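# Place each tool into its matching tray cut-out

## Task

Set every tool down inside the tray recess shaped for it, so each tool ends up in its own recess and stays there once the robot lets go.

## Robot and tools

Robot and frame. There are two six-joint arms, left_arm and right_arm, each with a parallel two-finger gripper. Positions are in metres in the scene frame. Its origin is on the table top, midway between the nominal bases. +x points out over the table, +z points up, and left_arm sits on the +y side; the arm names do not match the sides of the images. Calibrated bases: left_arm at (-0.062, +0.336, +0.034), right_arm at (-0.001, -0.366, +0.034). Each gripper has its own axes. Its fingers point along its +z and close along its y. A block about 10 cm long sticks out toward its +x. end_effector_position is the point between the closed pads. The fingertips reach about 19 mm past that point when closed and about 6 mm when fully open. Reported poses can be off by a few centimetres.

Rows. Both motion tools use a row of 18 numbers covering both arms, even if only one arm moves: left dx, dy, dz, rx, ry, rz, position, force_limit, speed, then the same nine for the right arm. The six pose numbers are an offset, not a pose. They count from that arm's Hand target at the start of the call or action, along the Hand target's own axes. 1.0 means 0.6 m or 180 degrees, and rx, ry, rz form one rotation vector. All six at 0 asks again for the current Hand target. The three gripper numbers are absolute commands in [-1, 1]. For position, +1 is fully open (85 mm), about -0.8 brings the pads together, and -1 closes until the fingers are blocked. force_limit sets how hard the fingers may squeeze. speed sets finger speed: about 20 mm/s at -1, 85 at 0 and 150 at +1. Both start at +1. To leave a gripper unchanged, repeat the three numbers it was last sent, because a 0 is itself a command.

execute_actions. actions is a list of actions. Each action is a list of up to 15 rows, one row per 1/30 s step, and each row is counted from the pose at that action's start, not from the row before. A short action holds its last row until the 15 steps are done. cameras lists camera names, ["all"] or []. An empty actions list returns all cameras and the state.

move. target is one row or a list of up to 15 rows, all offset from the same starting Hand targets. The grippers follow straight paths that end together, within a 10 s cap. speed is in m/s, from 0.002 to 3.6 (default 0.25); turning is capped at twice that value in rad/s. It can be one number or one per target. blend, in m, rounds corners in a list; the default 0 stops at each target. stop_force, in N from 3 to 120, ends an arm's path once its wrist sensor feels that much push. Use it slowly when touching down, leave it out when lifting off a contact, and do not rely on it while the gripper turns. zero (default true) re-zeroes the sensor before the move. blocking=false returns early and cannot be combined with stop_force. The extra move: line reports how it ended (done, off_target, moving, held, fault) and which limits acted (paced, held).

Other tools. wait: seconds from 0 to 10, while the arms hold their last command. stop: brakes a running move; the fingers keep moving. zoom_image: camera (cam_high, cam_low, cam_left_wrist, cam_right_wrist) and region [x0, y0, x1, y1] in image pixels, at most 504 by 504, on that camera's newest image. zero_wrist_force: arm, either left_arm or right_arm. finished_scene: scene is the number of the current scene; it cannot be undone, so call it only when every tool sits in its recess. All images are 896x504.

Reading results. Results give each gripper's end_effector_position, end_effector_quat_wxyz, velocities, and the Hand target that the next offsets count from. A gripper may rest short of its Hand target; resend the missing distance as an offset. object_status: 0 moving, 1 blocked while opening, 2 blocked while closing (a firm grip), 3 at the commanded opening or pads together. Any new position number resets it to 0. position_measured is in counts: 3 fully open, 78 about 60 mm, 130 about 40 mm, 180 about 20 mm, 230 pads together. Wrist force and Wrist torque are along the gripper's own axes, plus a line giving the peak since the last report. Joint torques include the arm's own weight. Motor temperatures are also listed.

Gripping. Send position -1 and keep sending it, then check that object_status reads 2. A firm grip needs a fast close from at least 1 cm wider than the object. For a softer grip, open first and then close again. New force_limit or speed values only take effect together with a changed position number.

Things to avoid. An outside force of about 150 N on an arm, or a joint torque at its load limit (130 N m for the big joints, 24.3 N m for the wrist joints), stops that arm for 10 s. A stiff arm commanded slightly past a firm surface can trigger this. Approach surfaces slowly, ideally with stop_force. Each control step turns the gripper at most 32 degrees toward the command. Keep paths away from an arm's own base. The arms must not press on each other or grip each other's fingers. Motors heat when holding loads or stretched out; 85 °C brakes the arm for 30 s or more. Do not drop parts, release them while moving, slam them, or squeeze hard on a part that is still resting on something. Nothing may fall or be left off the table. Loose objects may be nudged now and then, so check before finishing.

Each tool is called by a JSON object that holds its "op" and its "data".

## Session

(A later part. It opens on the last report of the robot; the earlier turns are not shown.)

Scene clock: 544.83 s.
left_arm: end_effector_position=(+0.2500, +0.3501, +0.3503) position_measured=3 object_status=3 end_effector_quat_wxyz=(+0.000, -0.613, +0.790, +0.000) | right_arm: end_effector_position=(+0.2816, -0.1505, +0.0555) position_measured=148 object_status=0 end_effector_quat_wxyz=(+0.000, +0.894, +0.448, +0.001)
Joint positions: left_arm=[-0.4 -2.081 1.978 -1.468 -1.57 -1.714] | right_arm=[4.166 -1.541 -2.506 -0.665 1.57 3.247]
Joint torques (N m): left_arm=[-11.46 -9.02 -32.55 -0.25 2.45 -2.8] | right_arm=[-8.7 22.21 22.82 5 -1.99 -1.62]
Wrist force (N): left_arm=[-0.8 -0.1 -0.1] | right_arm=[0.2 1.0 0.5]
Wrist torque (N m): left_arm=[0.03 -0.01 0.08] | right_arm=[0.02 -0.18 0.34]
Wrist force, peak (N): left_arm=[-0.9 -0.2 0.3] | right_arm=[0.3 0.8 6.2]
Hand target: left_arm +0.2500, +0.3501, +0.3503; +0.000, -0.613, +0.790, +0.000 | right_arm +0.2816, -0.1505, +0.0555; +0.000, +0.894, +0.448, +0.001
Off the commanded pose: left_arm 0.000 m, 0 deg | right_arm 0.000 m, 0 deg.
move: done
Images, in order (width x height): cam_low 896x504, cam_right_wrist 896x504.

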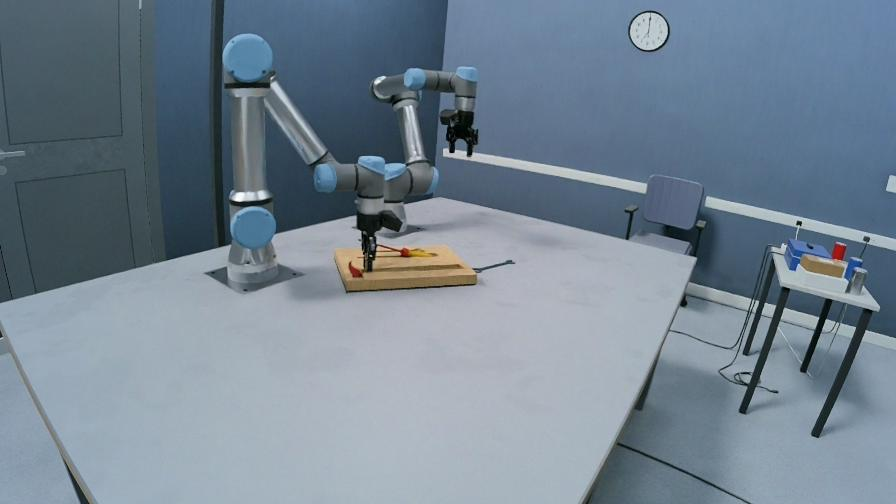

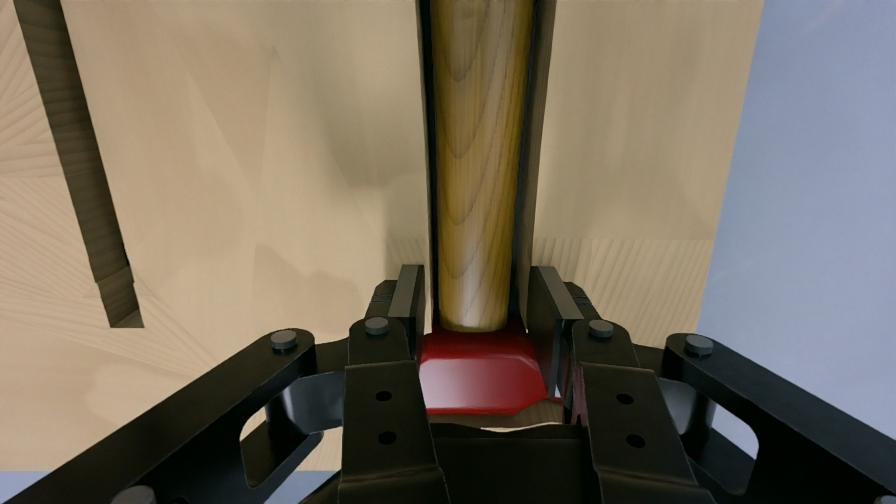

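{"op": "move", "data": {"target": [[0,0,0,0,0,0,1,1,1,0,0,-0.15,0,0,0,-0.15,0.8,-1],[0,0,0,0,0,0,1,1,1,0.395,-0.197,-0.2417,0,0,0,1,0.8,0]], "speed": 0.2, "cameras": ["cam_right_wrist"]}}

{"op": "zoom_image", "data": {"camera": "cam_right_wrist", "region": [250, 80, 610, 280]}}

Scene clock: 563.50 s.
left_arm: end_effector_position=(+0.2500, +0.3501, +0.3503) position_measured=3 object_status=3 end_effector_quat_wxyz=(+0.000, -0.613, +0.790, +0.000) | right_arm: end_effector_position=(+0.3284, +0.1101, +0.2007) position_measured=3 object_status=3 end_effector_quat_wxyz=(+0.000, +0.894, +0.448, +0.001)
Joint positions: left_arm=[-0.4 -2.081 1.978 -1.468 -1.57 -1.714] | right_arm=[4.329 -1.812 -1.725 -1.175 1.57 3.409]
Joint torques (N m): left_arm=[-11.27 -9.14 -32.17 -0.16 2.45 -2.53] | right_arm=[12.31 25.89 30.22 0.33 1.78 2.39]
Wrist force (N): left_arm=[-0.4 -0.1 0.4] | right_arm=[0.1 1.2 0.7]
Wrist torque (N m): left_arm=[0.02 -0.06 0.08] | right_arm=[0.08 -0.16 0.31]
Wrist force, peak (N): left_arm=[-0.8 0.2 0.5] | right_arm=[-1.2 1.5 1.0]
Hand target: left_arm +0.2500, +0.3501, +0.3503; +0.000, -0.613, +0.790, +0.000 | right_arm +0.3284, +0.1101, +0.2007; +0.000, +0.894, +0.448, +0.001
Off the commanded pose: left_arm 0.000 m, 0 deg | right_arm 0.000 m, 0 deg.
move: done
Images, in order (width x height): cam_right_wrist 896x504.

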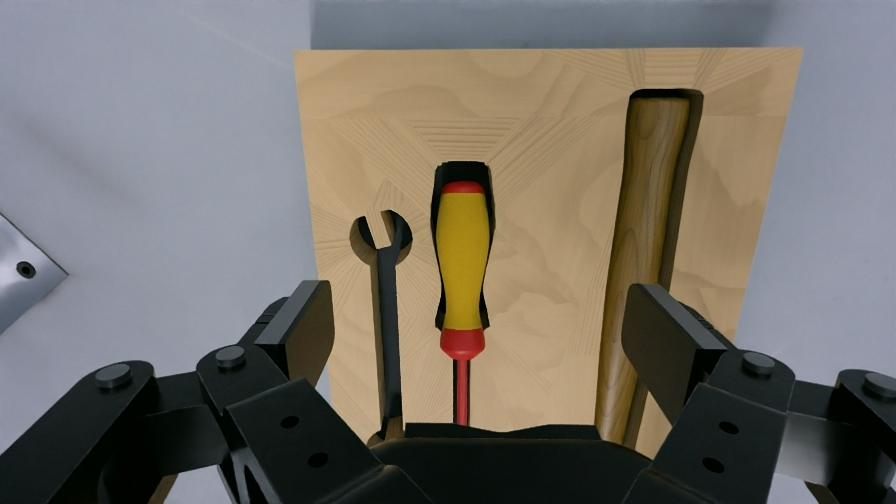

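Scaled by 1.400 from the camera's 896x504 image, which has a finer 1280x720 frame.

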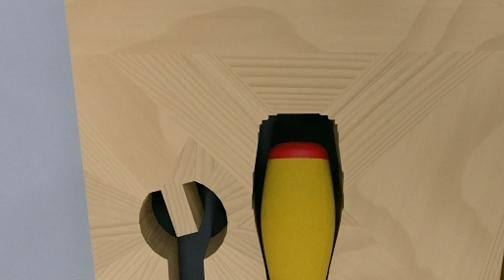

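{"op": "execute_actions", "data": {"actions": []}}

{"op": "zoom_image", "data": {"camera": "cam_high", "region": [560, 210, 670, 330]}}

{"op": "zoom_image", "data": {"camera": "cam_low", "region": [320, 200, 500, 310]}}

Scene clock: 568.33 s.
left_arm: end_effector_position=(+0.2500, +0.3501, +0.3503) position_measured=3 object_status=3 end_effector_quat_wxyz=(+0.000, -0.613, +0.790, +0.000) | right_arm: end_effector_position=(+0.3284, +0.1101, +0.2007) position_measured=3 object_status=3 end_effector_quat_wxyz=(+0.000, +0.894, +0.448, +0.001)
Joint positions: left_arm=[-0.4 -2.081 1.978 -1.468 -1.57 -1.714] | right_arm=[4.329 -1.812 -1.725 -1.175 1.57 3.409]
Joint velocities: within noise
Joint torques (N m): left_arm=[-10.48 -9.16 -32.39 -0.31 2.32 -2.92] | right_arm=[12.46 25.9 29.83 0.26 1.84 2.33]
Motor temperatures (°C): left_arm=[38 27 31 39 39 36] | right_arm=[29 27 30 40 36 36]
Wrist force (N): left_arm=[-0.6 -0.3 0.0] | right_arm=[-0.1 1.0 0.7]
Wrist torque (N m): left_arm=[-0.02 -0.03 0.08] | right_arm=[0.04 -0.13 0.32]
Wrist force, peak (N): left_arm=[-0.8 -0.2 0.4] | right_arm=[0.3 1.5 0.9]
Hand target: left_arm +0.2500, +0.3501, +0.3503; +0.000, -0.613, +0.790, +0.000 | right_arm +0.3284, +0.1101, +0.2007; +0.000, +0.894, +0.448, +0.001
Tool commands: left_gripper/position=+1.0 left_gripper/force_limit=+1.0 left_gripper/speed=+1.0 right_gripper/position=+1.0 right_gripper/force_limit=+0.8 right_gripper/speed=+0.0
Off the commanded pose: left_arm 0.000 m, 0 deg | right_arm 0.000 m, 0 deg.

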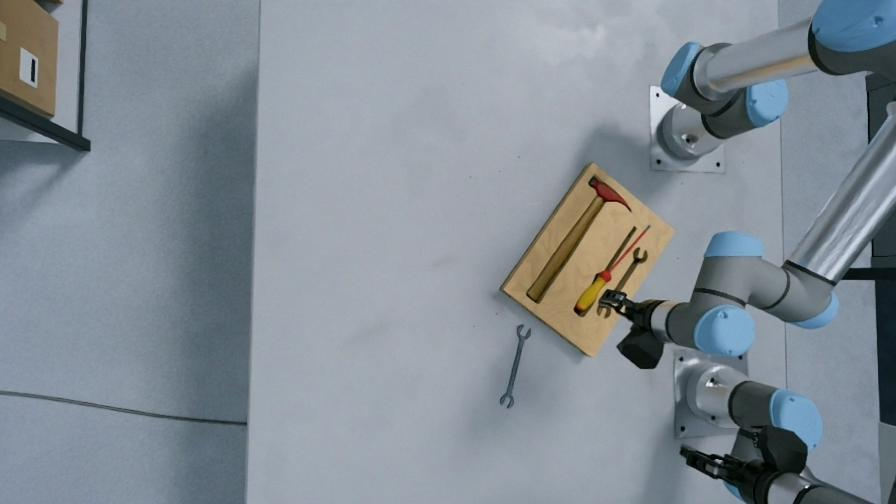

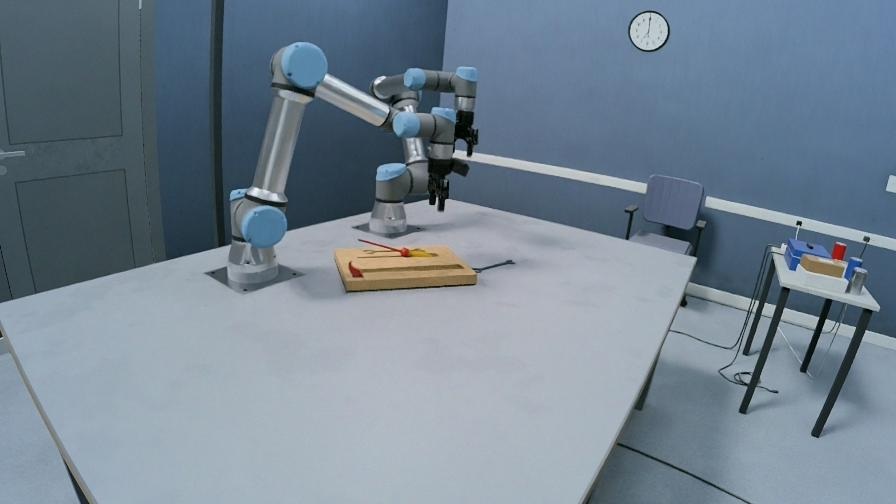

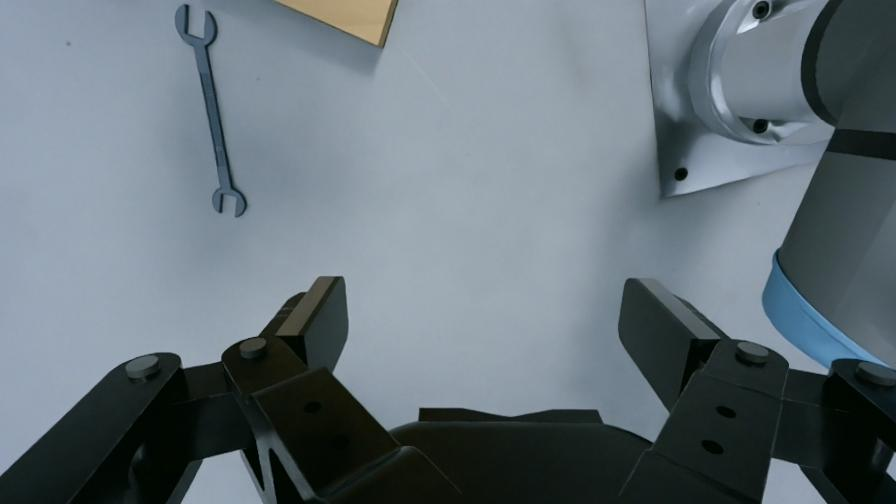

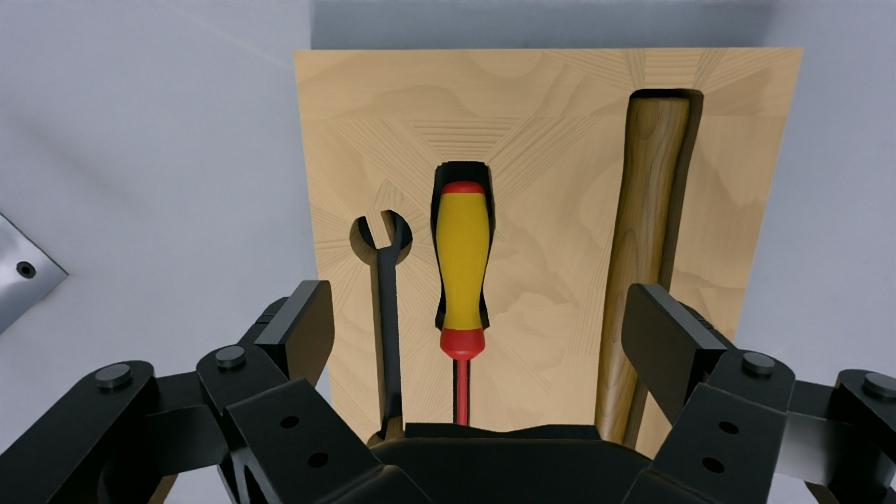

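Scaled by 4.200 from the camera's 896x504 image, which has a finer 1280x720 frame.

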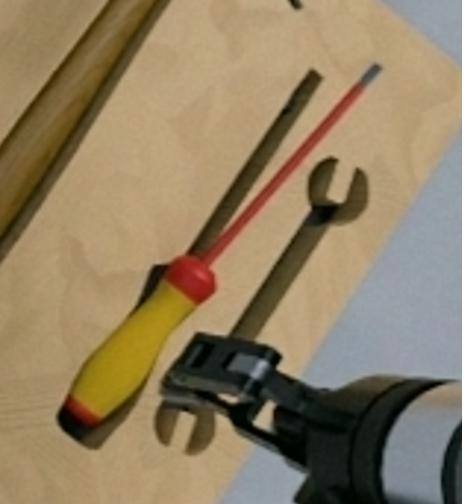

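Scaled by 2.800 from the camera's 896x504 image, which has a finer 1280x720 frame.

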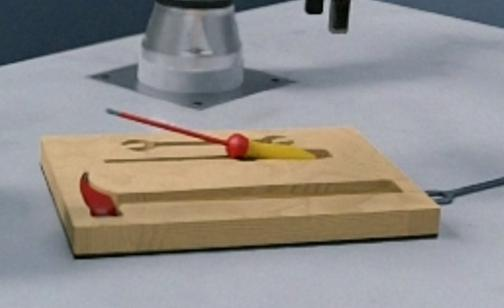

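{"op": "move", "data": {"target": [[0,0,0,0,0,0,1,1,1,-0.1212,-0.0005,0.1678,0,-0.0694,0,0,0,0],[0,0,0,0,0,0,1,1,1,-0.1212,-0.0005,0.222,0,-0.0694,0,0,0,0]], "speed": [0.2,0.05], "cameras": ["cam_right_wrist","cam_low"]}}

{"op": "zoom_image", "data": {"camera": "cam_low", "region": [320, 180, 500, 310]}}

Scene clock: 612.27 s.
left_arm: end_effector_position=(+0.2500, +0.3501, +0.3503) position_measured=3 object_status=3 end_effector_quat_wxyz=(+0.000, -0.613, +0.790, +0.000) | right_arm: end_effector_position=(+0.2848, +0.0521, +0.0676) position_measured=129 object_status=3 end_effector_quat_wxyz=(+0.049, +0.889, +0.446, -0.097)
Joint positions: left_arm=[-0.4 -2.081 1.978 -1.468 -1.57 -1.714] | right_arm=[4.337 -1.931 -1.917 -1.074 1.629 3.412]
Joint torques (N m): left_arm=[-9.5 -7.92 -32.1 -0.16 2.2 -2.54] | right_arm=[5.57 26.38 12.3 5.58 1.5 -2.02]
Wrist force (N): left_arm=[-0.7 -0.1 0.2] | right_arm=[0.6 1.4 0.5]
Wrist torque (N m): left_arm=[0.02 -0.03 0.08] | right_arm=[0.12 -0.27 0.48]
Wrist force, peak (N): left_arm=[-0.8 -0.2 0.2] | right_arm=[0.1 1.7 1.6]
Hand target: left_arm +0.2500, +0.3501, +0.3503; +0.000, -0.613, +0.790, +0.000 | right_arm +0.2848, +0.0521, +0.0674; +0.049, +0.889, +0.446, -0.097
Off the commanded pose: left_arm 0.000 m, 0 deg | right_arm 0.000 m, 0 deg.
move: done
Images, in order (width x height): cam_low 896x504, cam_right_wrist 896x504.

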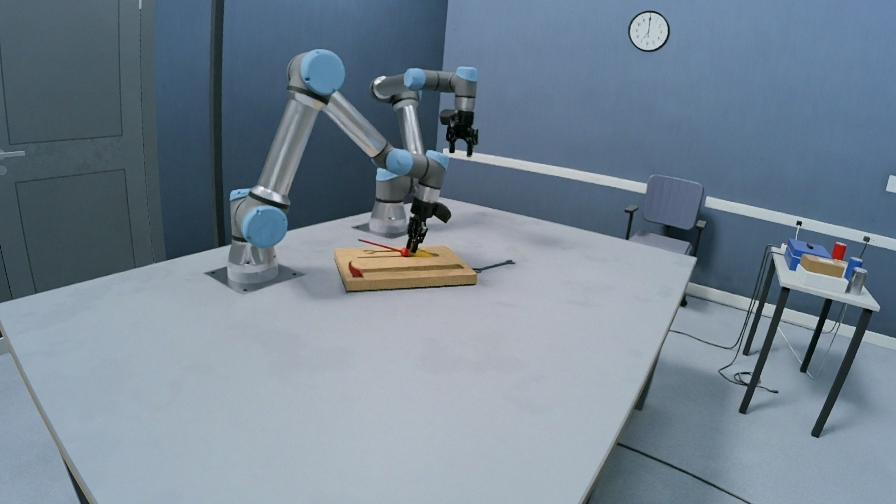

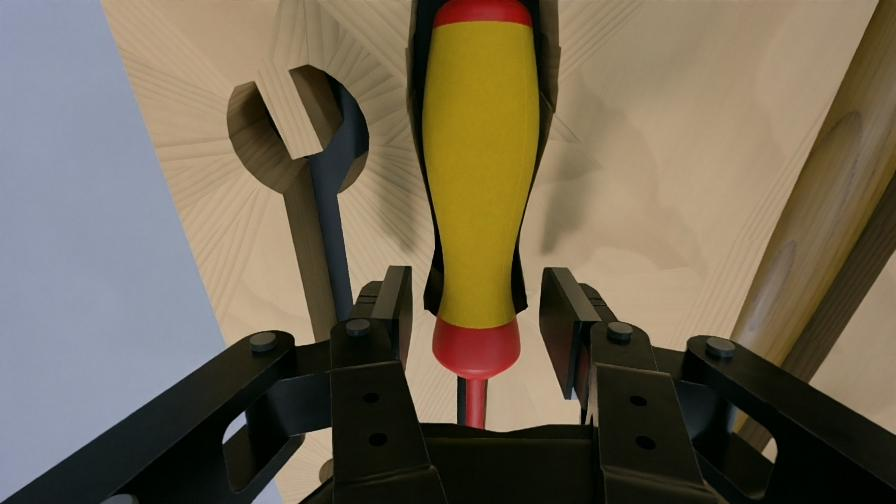

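Scaled by 2.800 from the camera's 896x504 image, which has a finer 1280x720 frame.

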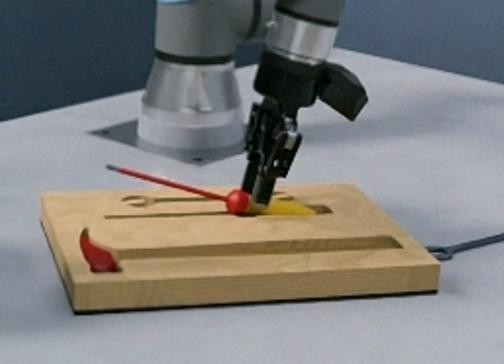

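{"op": "move", "data": {"target": [0,0,0,0,0,0,1,1,1,0.0025,0,0.0114,0,0,0,0,0,0], "speed": 0.02, "stop_force": 4}}

{"op": "move", "data": {"target": [0,0,0,0,0,0,1,1,1,0,0,0,0,0,0,-1,-0.5,-1]}}

{"op": "wait", "data": {"seconds": 0.5, "cameras": ["cam_right_wrist"]}}

Scene clock: 620.53 s.
left_arm: end_effector_position=(+0.2500, +0.3501, +0.3503) position_measured=3 object_status=3 end_effector_quat_wxyz=(+0.000, -0.613, +0.790, +0.000) | right_arm: end_effector_position=(+0.2848, +0.0521, +0.0604) position_measured=129 object_status=3 end_effector_quat_wxyz=(+0.049, +0.889, +0.446, -0.097)
Joint positions: left_arm=[-0.4 -2.081 1.978 -1.468 -1.57 -1.714] | right_arm=[4.337 -1.942 -1.924 -1.056 1.629 3.412]
Joint torques (N m): left_arm=[-10.11 -8.86 -31.95 -0.53 2.21 -2.41] | right_arm=[-8.61 27.35 11.45 5.22 -1.44 -2.08]
Wrist force (N): left_arm=[-0.5 0.0 0.1] | right_arm=[0.6 1.2 0.5]
Wrist torque (N m): left_arm=[0.03 -0.06 0.08] | right_arm=[0.09 -0.28 0.48]
Wrist force, peak (N): left_arm=[-0.9 -0.2 0.3] | right_arm=[0.7 1.6 0.4]
Hand target: left_arm +0.2500, +0.3501, +0.3503; +0.000, -0.613, +0.790, +0.000 | right_arm +0.2848, +0.0521, +0.0604; +0.049, +0.889, +0.446, -0.097
Off the commanded pose: left_arm 0.000 m, 0 deg | right_arm 0.000 m, 0 deg.
move: done

Scene clock: 621.77 s.
left_arm: end_effector_position=(+0.2500, +0.3501, +0.3503) position_measured=3 object_status=3 end_effector_quat_wxyz=(+0.000, -0.613, +0.790, +0.000) | right_arm: end_effector_position=(+0.2848, +0.0521, +0.0604) position_measured=174 object_status=2 end_effector_quat_wxyz=(+0.049, +0.889, +0.446, -0.097)
Joint positions: left_arm=[-0.4 -2.081 1.978 -1.468 -1.57 -1.714] | right_arm=[4.337 -1.942 -1.924 -1.056 1.629 3.412]
Joint torques (N m): left_arm=[-10.23 -8.1 -33.64 -0.39 2.37 -2.24] | right_arm=[-8.31 26.6 11.42 4.88 -1.4 -2.05]
Wrist force (N): left_arm=[-0.5 0.0 0.1] | right_arm=[-0.9 3.4 -4.5]
Wrist torque (N m): left_arm=[0.04 -0.05 0.09] | right_arm=[0.09 -0.29 0.40]
Wrist force, peak (N): left_arm=[-0.8 -0.1 0.3] | right_arm=[-0.9 3.4 -4.5]
Hand target: left_arm +0.2500, +0.3501, +0.3503; +0.000, -0.613, +0.790, +0.000 | right_arm +0.2848, +0.0521, +0.0604; +0.049, +0.889, +0.446, -0.097
Off the commanded pose: left_arm 0.000 m, 0 deg | right_arm 0.000 m, 0 deg.
move: done

Scene clock: 622.27 s.
left_arm: end_effector_position=(+0.2500, +0.3501, +0.3503) position_measured=3 object_status=3 end_effector_quat_wxyz=(+0.000, -0.613, +0.790, +0.000) | right_arm: end_effector_position=(+0.2848, +0.0521, +0.0604) position_measured=174 object_status=2 end_effector_quat_wxyz=(+0.049, +0.889, +0.446, -0.097)
Joint positions: left_arm=[-0.4 -2.081 1.978 -1.468 -1.57 -1.714] | right_arm=[4.337 -1.942 -1.924 -1.056 1.629 3.412]
Joint torques (N m): left_arm=[-9.87 -8.28 -31.83 -0.37 2.26 -2.51] | right_arm=[-8.44 26.75 11.75 4.49 -1.39 -1.97]
Wrist force (N): left_arm=[-0.7 -0.2 0.3] | right_arm=[-1.1 3.5 -4.3]
Wrist torque (N m): left_arm=[0.00 -0.02 0.08] | right_arm=[0.10 -0.27 0.41]
Wrist force, peak (N): left_arm=[-0.8 0.0 0.2] | right_arm=[-0.9 3.4 -4.5]
Hand target: left_arm +0.2500, +0.3501, +0.3503; +0.000, -0.613, +0.790, +0.000 | right_arm +0.2848, +0.0521, +0.0604; +0.049, +0.889, +0.446, -0.097
Tool commands: left_gripper/position=+1.0 left_gripper/force_limit=+1.0 left_gripper/speed=+1.0 right_gripper/position=-1.0 right_gripper/force_limit=-0.5 right_gripper/speed=-1.0
Off the commanded pose: left_arm 0.000 m, 0 deg | right_arm 0.000 m, 0 deg.
wait: 0.50 s; at rest by 0.17 s
Images, in order (width x height): cam_right_wrist 896x504.

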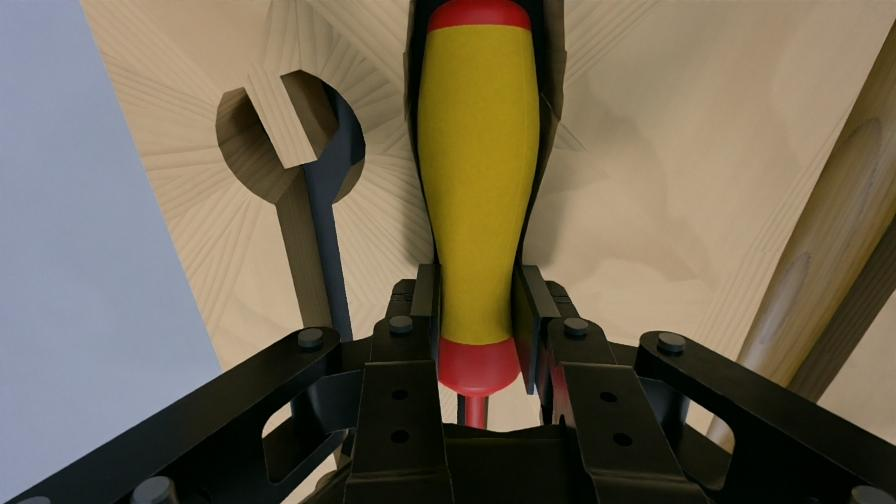

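{"op": "move", "data": {"target": [[0,0,0,0,0,0,1,1,1,-0.0126,0,-0.057,0,0,0,-1,-0.5,-1],[0,0,0,0,0,0,1,1,1,-0.0126,0,-0.057,0,0.0694,0,-1,-0.5,-1]], "speed": 0.06, "cameras": ["cam_right_wrist","cam_low","cam_high"]}}

{"op": "zoom_image", "data": {"camera": "cam_low", "region": [320, 180, 500, 310]}}

{"op": "zoom_image", "data": {"camera": "cam_high", "region": [560, 210, 670, 330]}}

Scene clock: 630.70 s.
left_arm: end_effector_position=(+0.2500, +0.3501, +0.3503) position_measured=3 object_status=3 end_effector_quat_wxyz=(+0.000, -0.613, +0.790, +0.000) | right_arm: end_effector_position=(+0.2848, +0.0521, +0.0955) position_measured=174 object_status=2 end_effector_quat_wxyz=(+0.000, +0.894, +0.448, +0.000)
Joint positions: left_arm=[-0.4 -2.081 1.978 -1.468 -1.57 -1.714] | right_arm=[4.368 -1.792 -2.068 -0.852 1.57 3.449]
Joint torques (N m): left_arm=[-10.22 -7.49 -32.25 -0.5 2.35 -2.45] | right_arm=[12.77 36.94 11.91 5.23 -2.11 2.29]
Wrist force (N): left_arm=[-0.6 0.0 0.1] | right_arm=[-0.1 1.3 1.7]
Wrist torque (N m): left_arm=[0.03 -0.03 0.08] | right_arm=[0.08 -0.12 0.33]
Wrist force, peak (N): left_arm=[-0.8 -0.4 0.4] | right_arm=[-1.1 3.6 -4.5]
Hand target: left_arm +0.2500, +0.3501, +0.3503; +0.000, -0.613, +0.790, +0.000 | right_arm +0.2848, +0.0521, +0.0955; +0.000, +0.894, +0.448, +0.001
Off the commanded pose: left_arm 0.000 m, 0 deg | right_arm 0.000 m, 0 deg.
move: done
Images, in order (width x height): cam_high 896x504, cam_low 896x504, cam_right_wrist 896x504.

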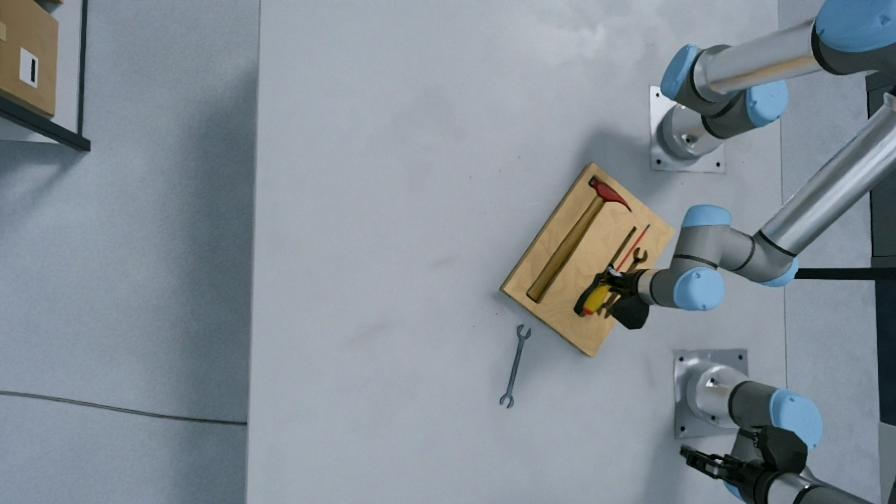

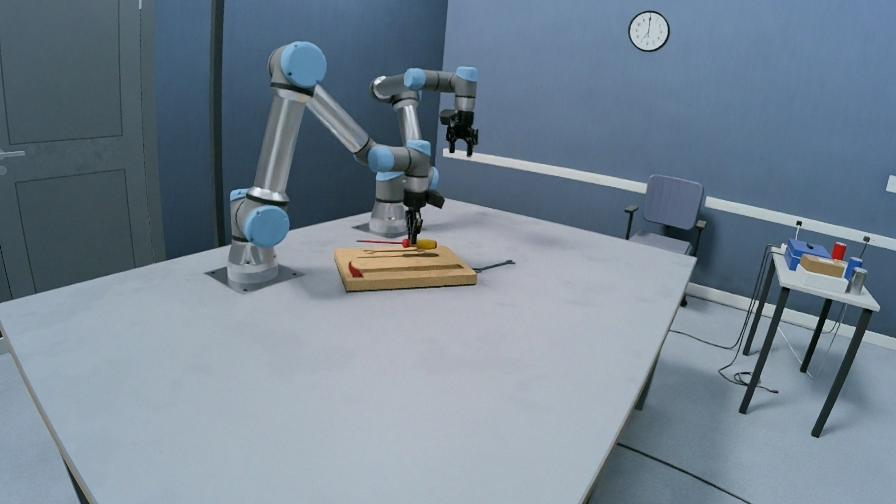

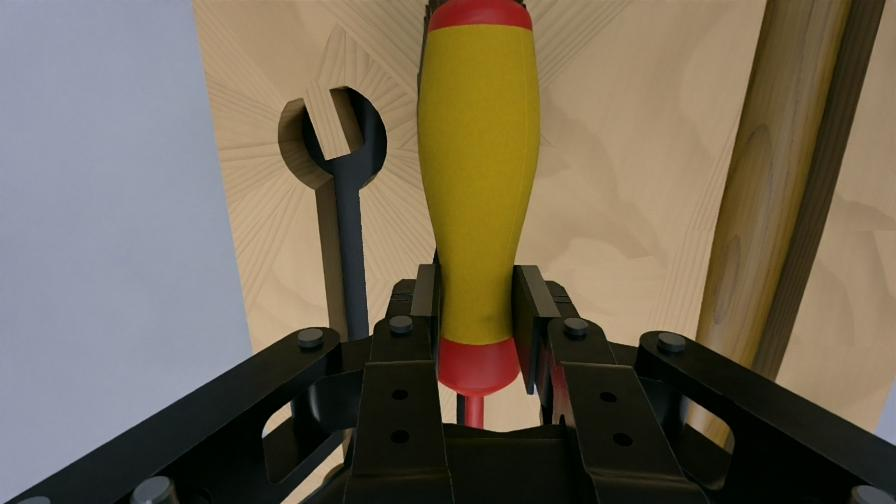

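Scaled by 2.800 from the camera's 896x504 image, which has a finer 1280x720 frame.

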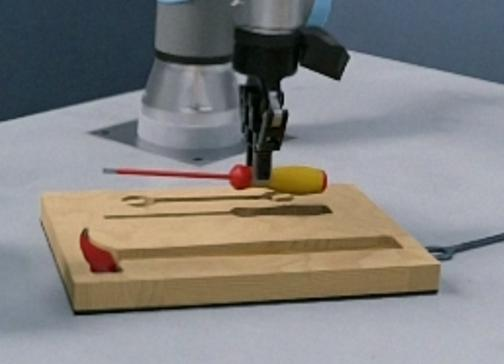

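Scaled by 4.200 from the camera's 896x504 image, which has a finer 1280x720 frame.

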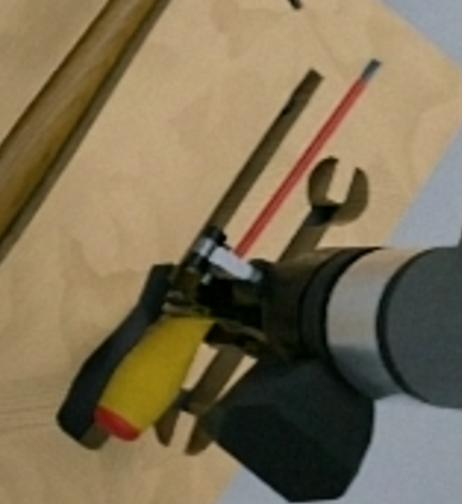

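{"op": "move", "data": {"target": [0,0,0,0,0,0,1,1,1,0,0,0,0,0.0255,0,-1,-0.5,-1], "speed": 0.06, "cameras": ["cam_right_wrist","cam_low","cam_high"]}}

{"op": "zoom_image", "data": {"camera": "cam_low", "region": [340, 210, 460, 270]}}

{"op": "zoom_image", "data": {"camera": "cam_high", "region": [560, 210, 670, 330]}}

Scene clock: 643.50 s.
left_arm: end_effector_position=(+0.2500, +0.3501, +0.3503) position_measured=3 object_status=3 end_effector_quat_wxyz=(+0.000, -0.613, +0.790, +0.000) | right_arm: end_effector_position=(+0.2848, +0.0521, +0.0955) position_measured=174 object_status=2 end_effector_quat_wxyz=(-0.018, +0.893, +0.448, +0.036)
Joint positions: left_arm=[-0.4 -2.081 1.978 -1.468 -1.57 -1.714] | right_arm=[4.382 -1.765 -2.132 -0.739 1.545 3.461]
Joint torques (N m): left_arm=[-9.24 -9.09 -31.87 -0.73 2.17 -2.35] | right_arm=[12.57 35.49 13.38 6.04 -2.23 2.41]
Wrist force (N): left_arm=[-0.5 0.0 0.2] | right_arm=[0.0 1.0 1.5]
Wrist torque (N m): left_arm=[0.03 -0.06 0.08] | right_arm=[0.04 -0.16 0.29]
Wrist force, peak (N): left_arm=[-0.8 -0.3 0.3] | right_arm=[0.0 1.1 2.1]
Hand target: left_arm +0.2500, +0.3501, +0.3503; +0.000, -0.613, +0.790, +0.000 | right_arm +0.2848, +0.0521, +0.0955; -0.018, +0.893, +0.448, +0.036
Off the commanded pose: left_arm 0.000 m, 0 deg | right_arm 0.000 m, 0 deg.
move: done
Images, in order (width x height): cam_high 896x504, cam_low 896x504, cam_right_wrist 896x504.

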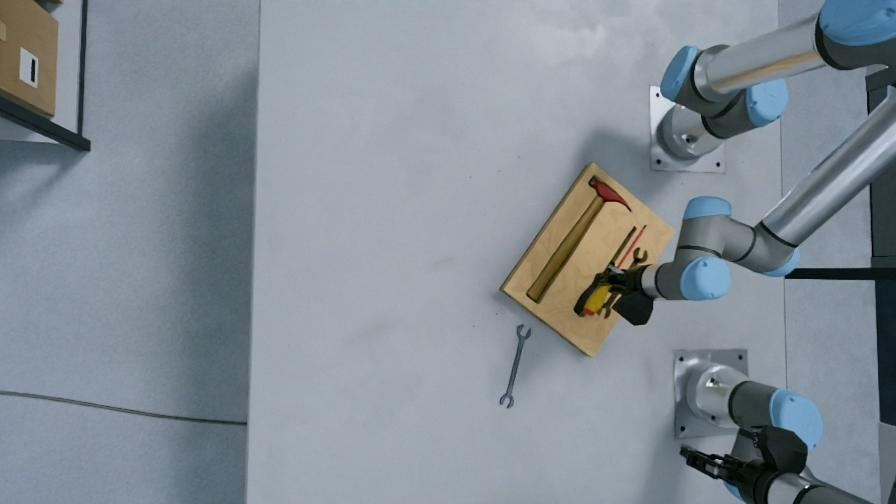

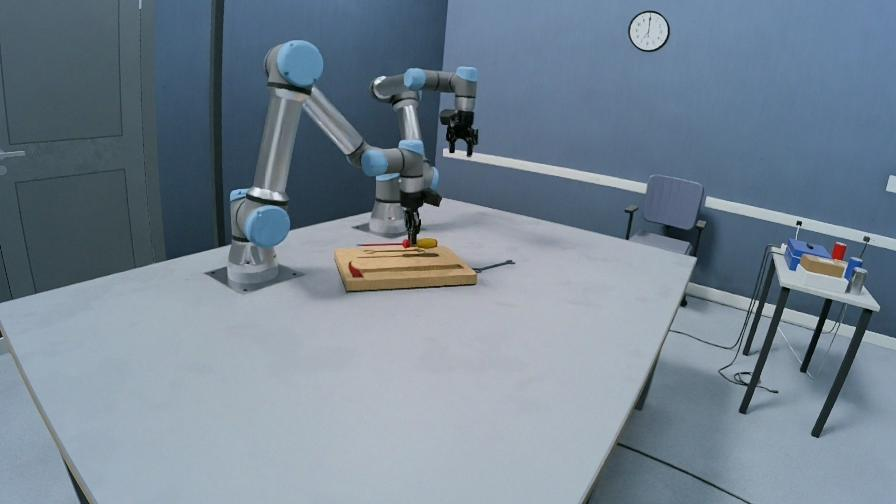

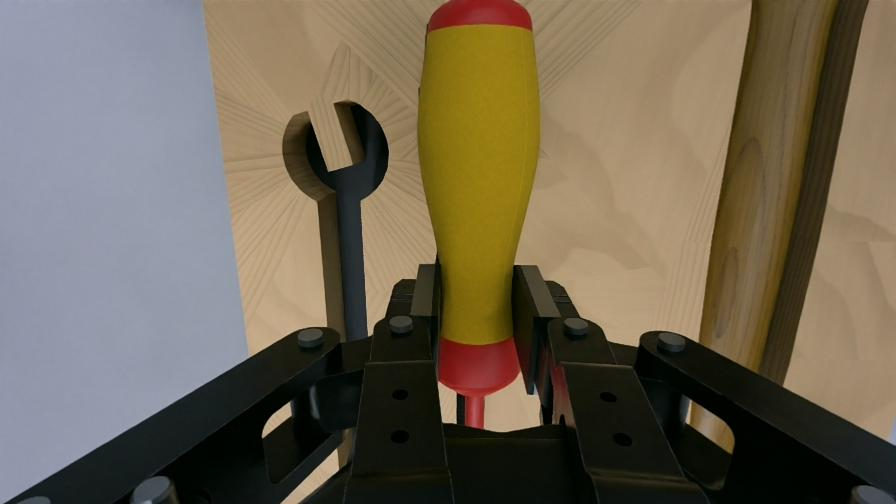

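Scaled by 4.200 from the camera's 896x504 image, which has a finer 1280x720 frame.

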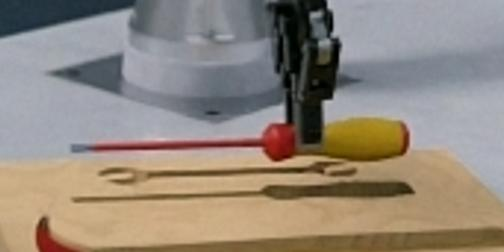

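Scaled by 4.200 from the camera's 896x504 image, which has a finer 1280x720 frame.

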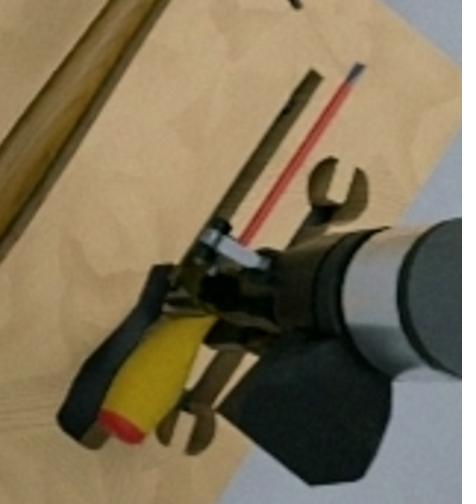

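{"op": "move", "data": {"target": [0,0,0,0,0,0,1,1,1,0.0023,0,0.0335,0,0,0,-1,-0.5,-1], "speed": 0.05, "cameras": ["cam_right_wrist","cam_low","cam_high"]}}

{"op": "zoom_image", "data": {"camera": "cam_low", "region": [340, 210, 460, 270]}}

{"op": "zoom_image", "data": {"camera": "cam_high", "region": [560, 210, 670, 330]}}

{"op": "zoom_image", "data": {"camera": "cam_right_wrist", "region": [380, 0, 580, 120]}}

{"op": "zoom_image", "data": {"camera": "cam_right_wrist", "region": [420, 330, 540, 430]}}

Scene clock: 663.63 s.
left_arm: end_effector_position=(+0.2500, +0.3501, +0.3503) position_measured=3 object_status=3 end_effector_quat_wxyz=(+0.000, -0.613, +0.790, +0.000) | right_arm: end_effector_position=(+0.2866, +0.0544, +0.0757) position_measured=174 object_status=2 end_effector_quat_wxyz=(-0.018, +0.893, +0.448, +0.036)
Joint positions: left_arm=[-0.4 -2.081 1.978 -1.468 -1.57 -1.714] | right_arm=[4.38 -1.81 -2.144 -0.682 1.545 3.459]
Joint torques (N m): left_arm=[-9.26 -7.2 -31.64 -0.34 2.21 -2.44] | right_arm=[-12.56 22.75 11.5 5.79 1.51 -2.18]
Wrist force (N): left_arm=[-0.6 -0.3 0.4] | right_arm=[-0.3 1.0 1.6]
Wrist torque (N m): left_arm=[-0.01 -0.04 0.08] | right_arm=[0.02 -0.10 0.43]
Wrist force, peak (N): left_arm=[-0.9 -0.2 0.1] | right_arm=[0.1 1.2 1.7]
Hand target: left_arm +0.2500, +0.3501, +0.3503; +0.000, -0.613, +0.790, +0.000 | right_arm +0.2866, +0.0545, +0.0755; -0.018, +0.893, +0.448, +0.036
Off the commanded pose: left_arm 0.000 m, 0 deg | right_arm 0.000 m, 0 deg.
move: done
Images, in order (width x height): cam_high 896x504, cam_low 896x504, cam_right_wrist 896x504.

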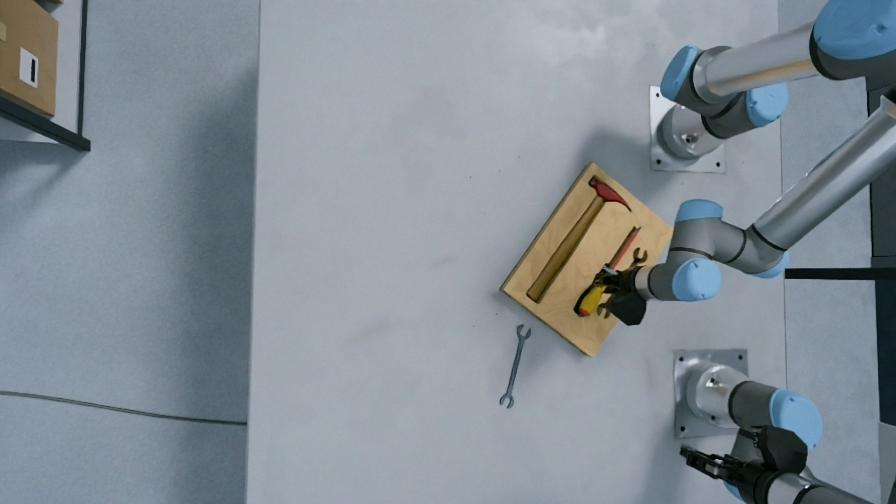

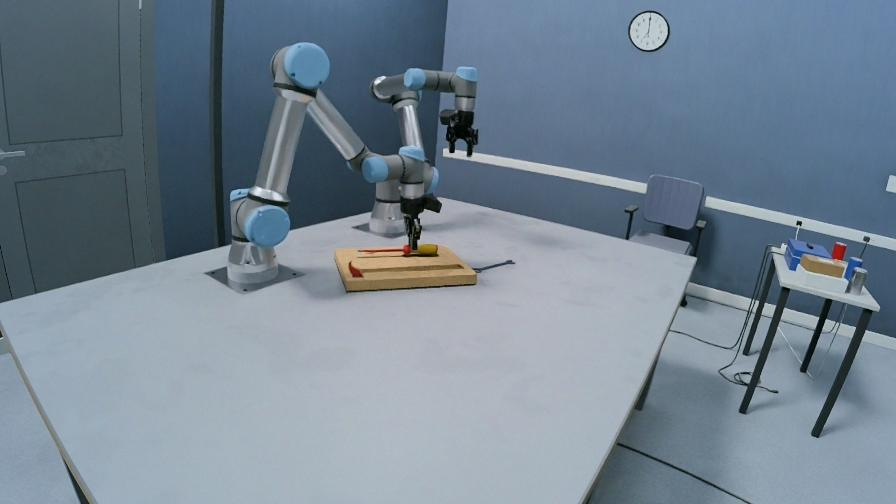

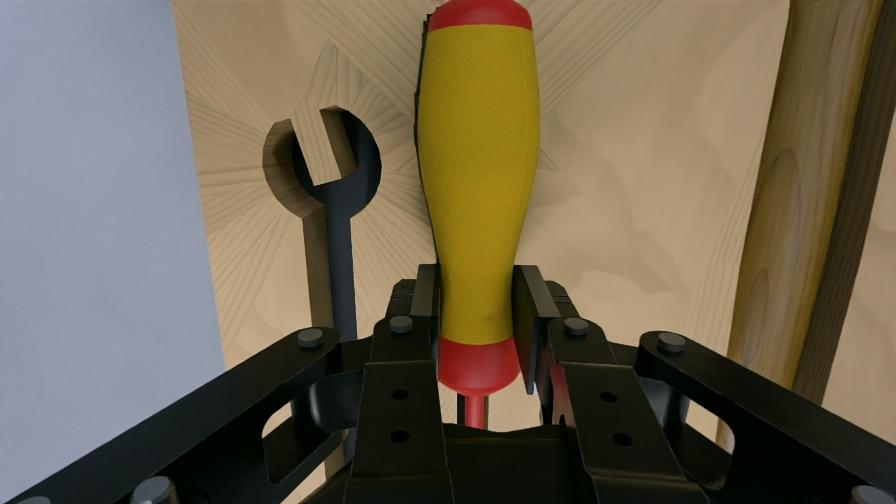

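Scaled by 4.200 from the camera's 896x504 image, which has a finer 1280x720 frame.

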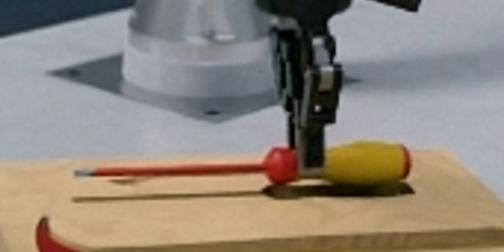

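Scaled by 4.200 from the camera's 896x504 image, which has a finer 1280x720 frame.

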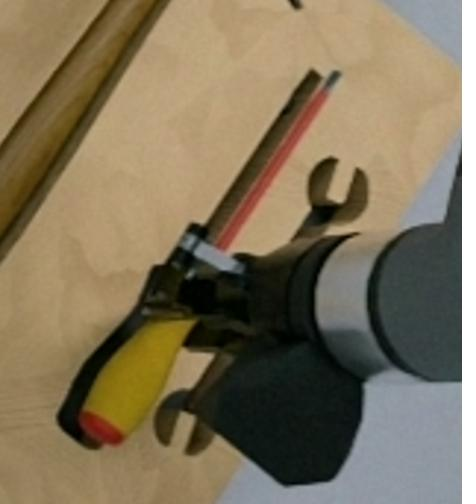

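Scaled by 2.520 from the camera's 896x504 image, which has a finer 1280x720 frame.

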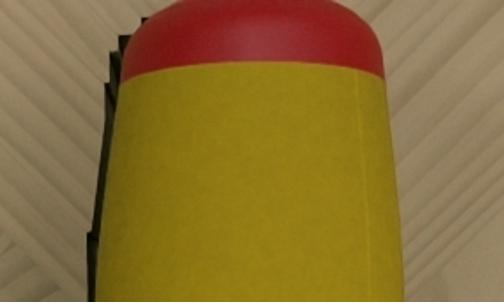

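Scaled by 4.200 from the camera's 896x504 image, which has a finer 1280x720 frame.

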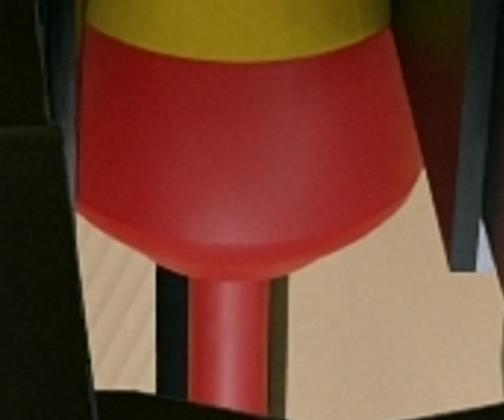

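{"op": "move", "data": {"target": [0,0,0,0,0,0,1,1,1,-0.0021,0,0.0258,0,0,0,-1,-0.5,-1], "speed": 0.015, "stop_force": 3.5, "cameras": ["cam_right_wrist","cam_low","cam_high"]}}

{"op": "zoom_image", "data": {"camera": "cam_low", "region": [340, 210, 460, 270]}}

{"op": "zoom_image", "data": {"camera": "cam_high", "region": [560, 210, 670, 330]}}

Scene clock: 689.13 s.
left_arm: end_effector_position=(+0.2500, +0.3501, +0.3503) position_measured=3 object_status=3 end_effector_quat_wxyz=(+0.000, -0.613, +0.790, +0.000) | right_arm: end_effector_position=(+0.2866, +0.0544, +0.0600) position_measured=174 object_status=2 end_effector_quat_wxyz=(-0.018, +0.893, +0.448, +0.036)
Joint positions: left_arm=[-0.4 -2.081 1.978 -1.468 -1.57 -1.714] | right_arm=[4.38 -1.843 -2.157 -0.635 1.545 3.459]
Joint torques (N m): left_arm=[-8.46 -7.62 -31.84 -0.65 2.09 -2.32] | right_arm=[-12.61 22.14 10.27 6.05 1.64 -2.06]
Wrist force (N): left_arm=[-0.6 0.0 0.3] | right_arm=[0.0 1.1 1.7]
Wrist torque (N m): left_arm=[0.05 -0.04 0.08] | right_arm=[0.05 -0.15 0.44]
Wrist force, peak (N): left_arm=[-0.8 -0.3 0.2] | right_arm=[-0.1 1.1 1.9]
Hand target: left_arm +0.2500, +0.3501, +0.3503; +0.000, -0.613, +0.790, +0.000 | right_arm +0.2866, +0.0544, +0.0600; -0.018, +0.893, +0.448, +0.036
Off the commanded pose: left_arm 0.000 m, 0 deg | right_arm 0.000 m, 0 deg.
move: done
Images, in order (width x height): cam_high 896x504, cam_low 896x504, cam_right_wrist 896x504.

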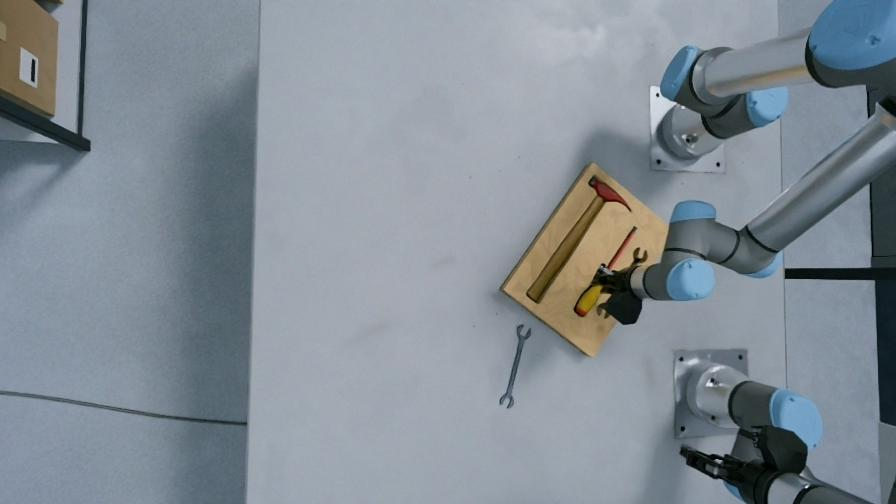

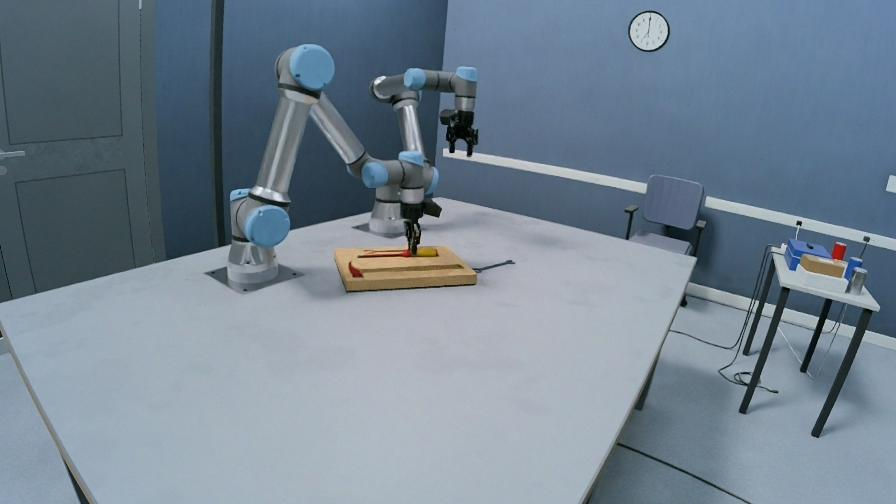

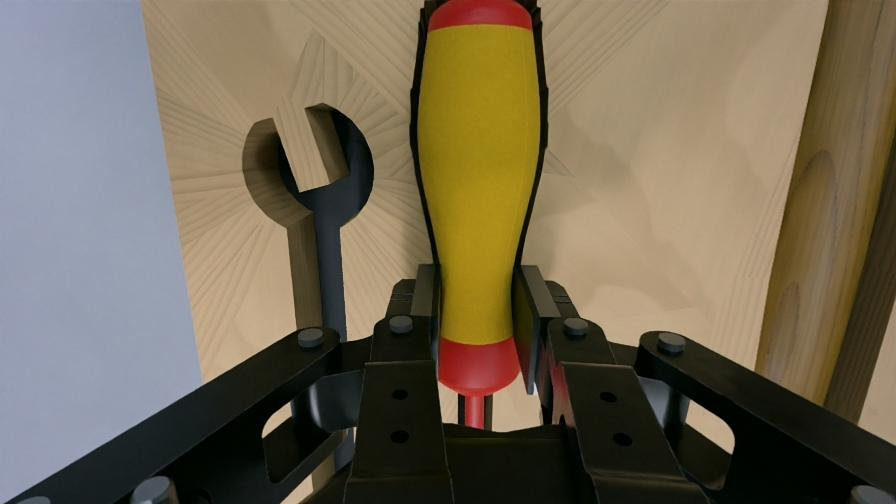

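Scaled by 4.200 from the camera's 896x504 image, which has a finer 1280x720 frame.

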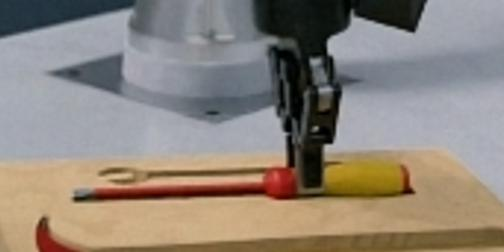

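Scaled by 4.200 from the camera's 896x504 image, which has a finer 1280x720 frame.

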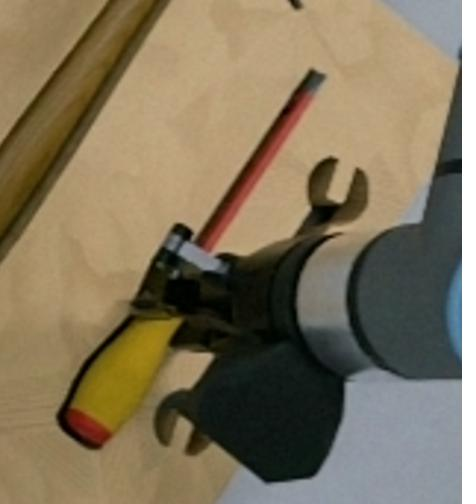

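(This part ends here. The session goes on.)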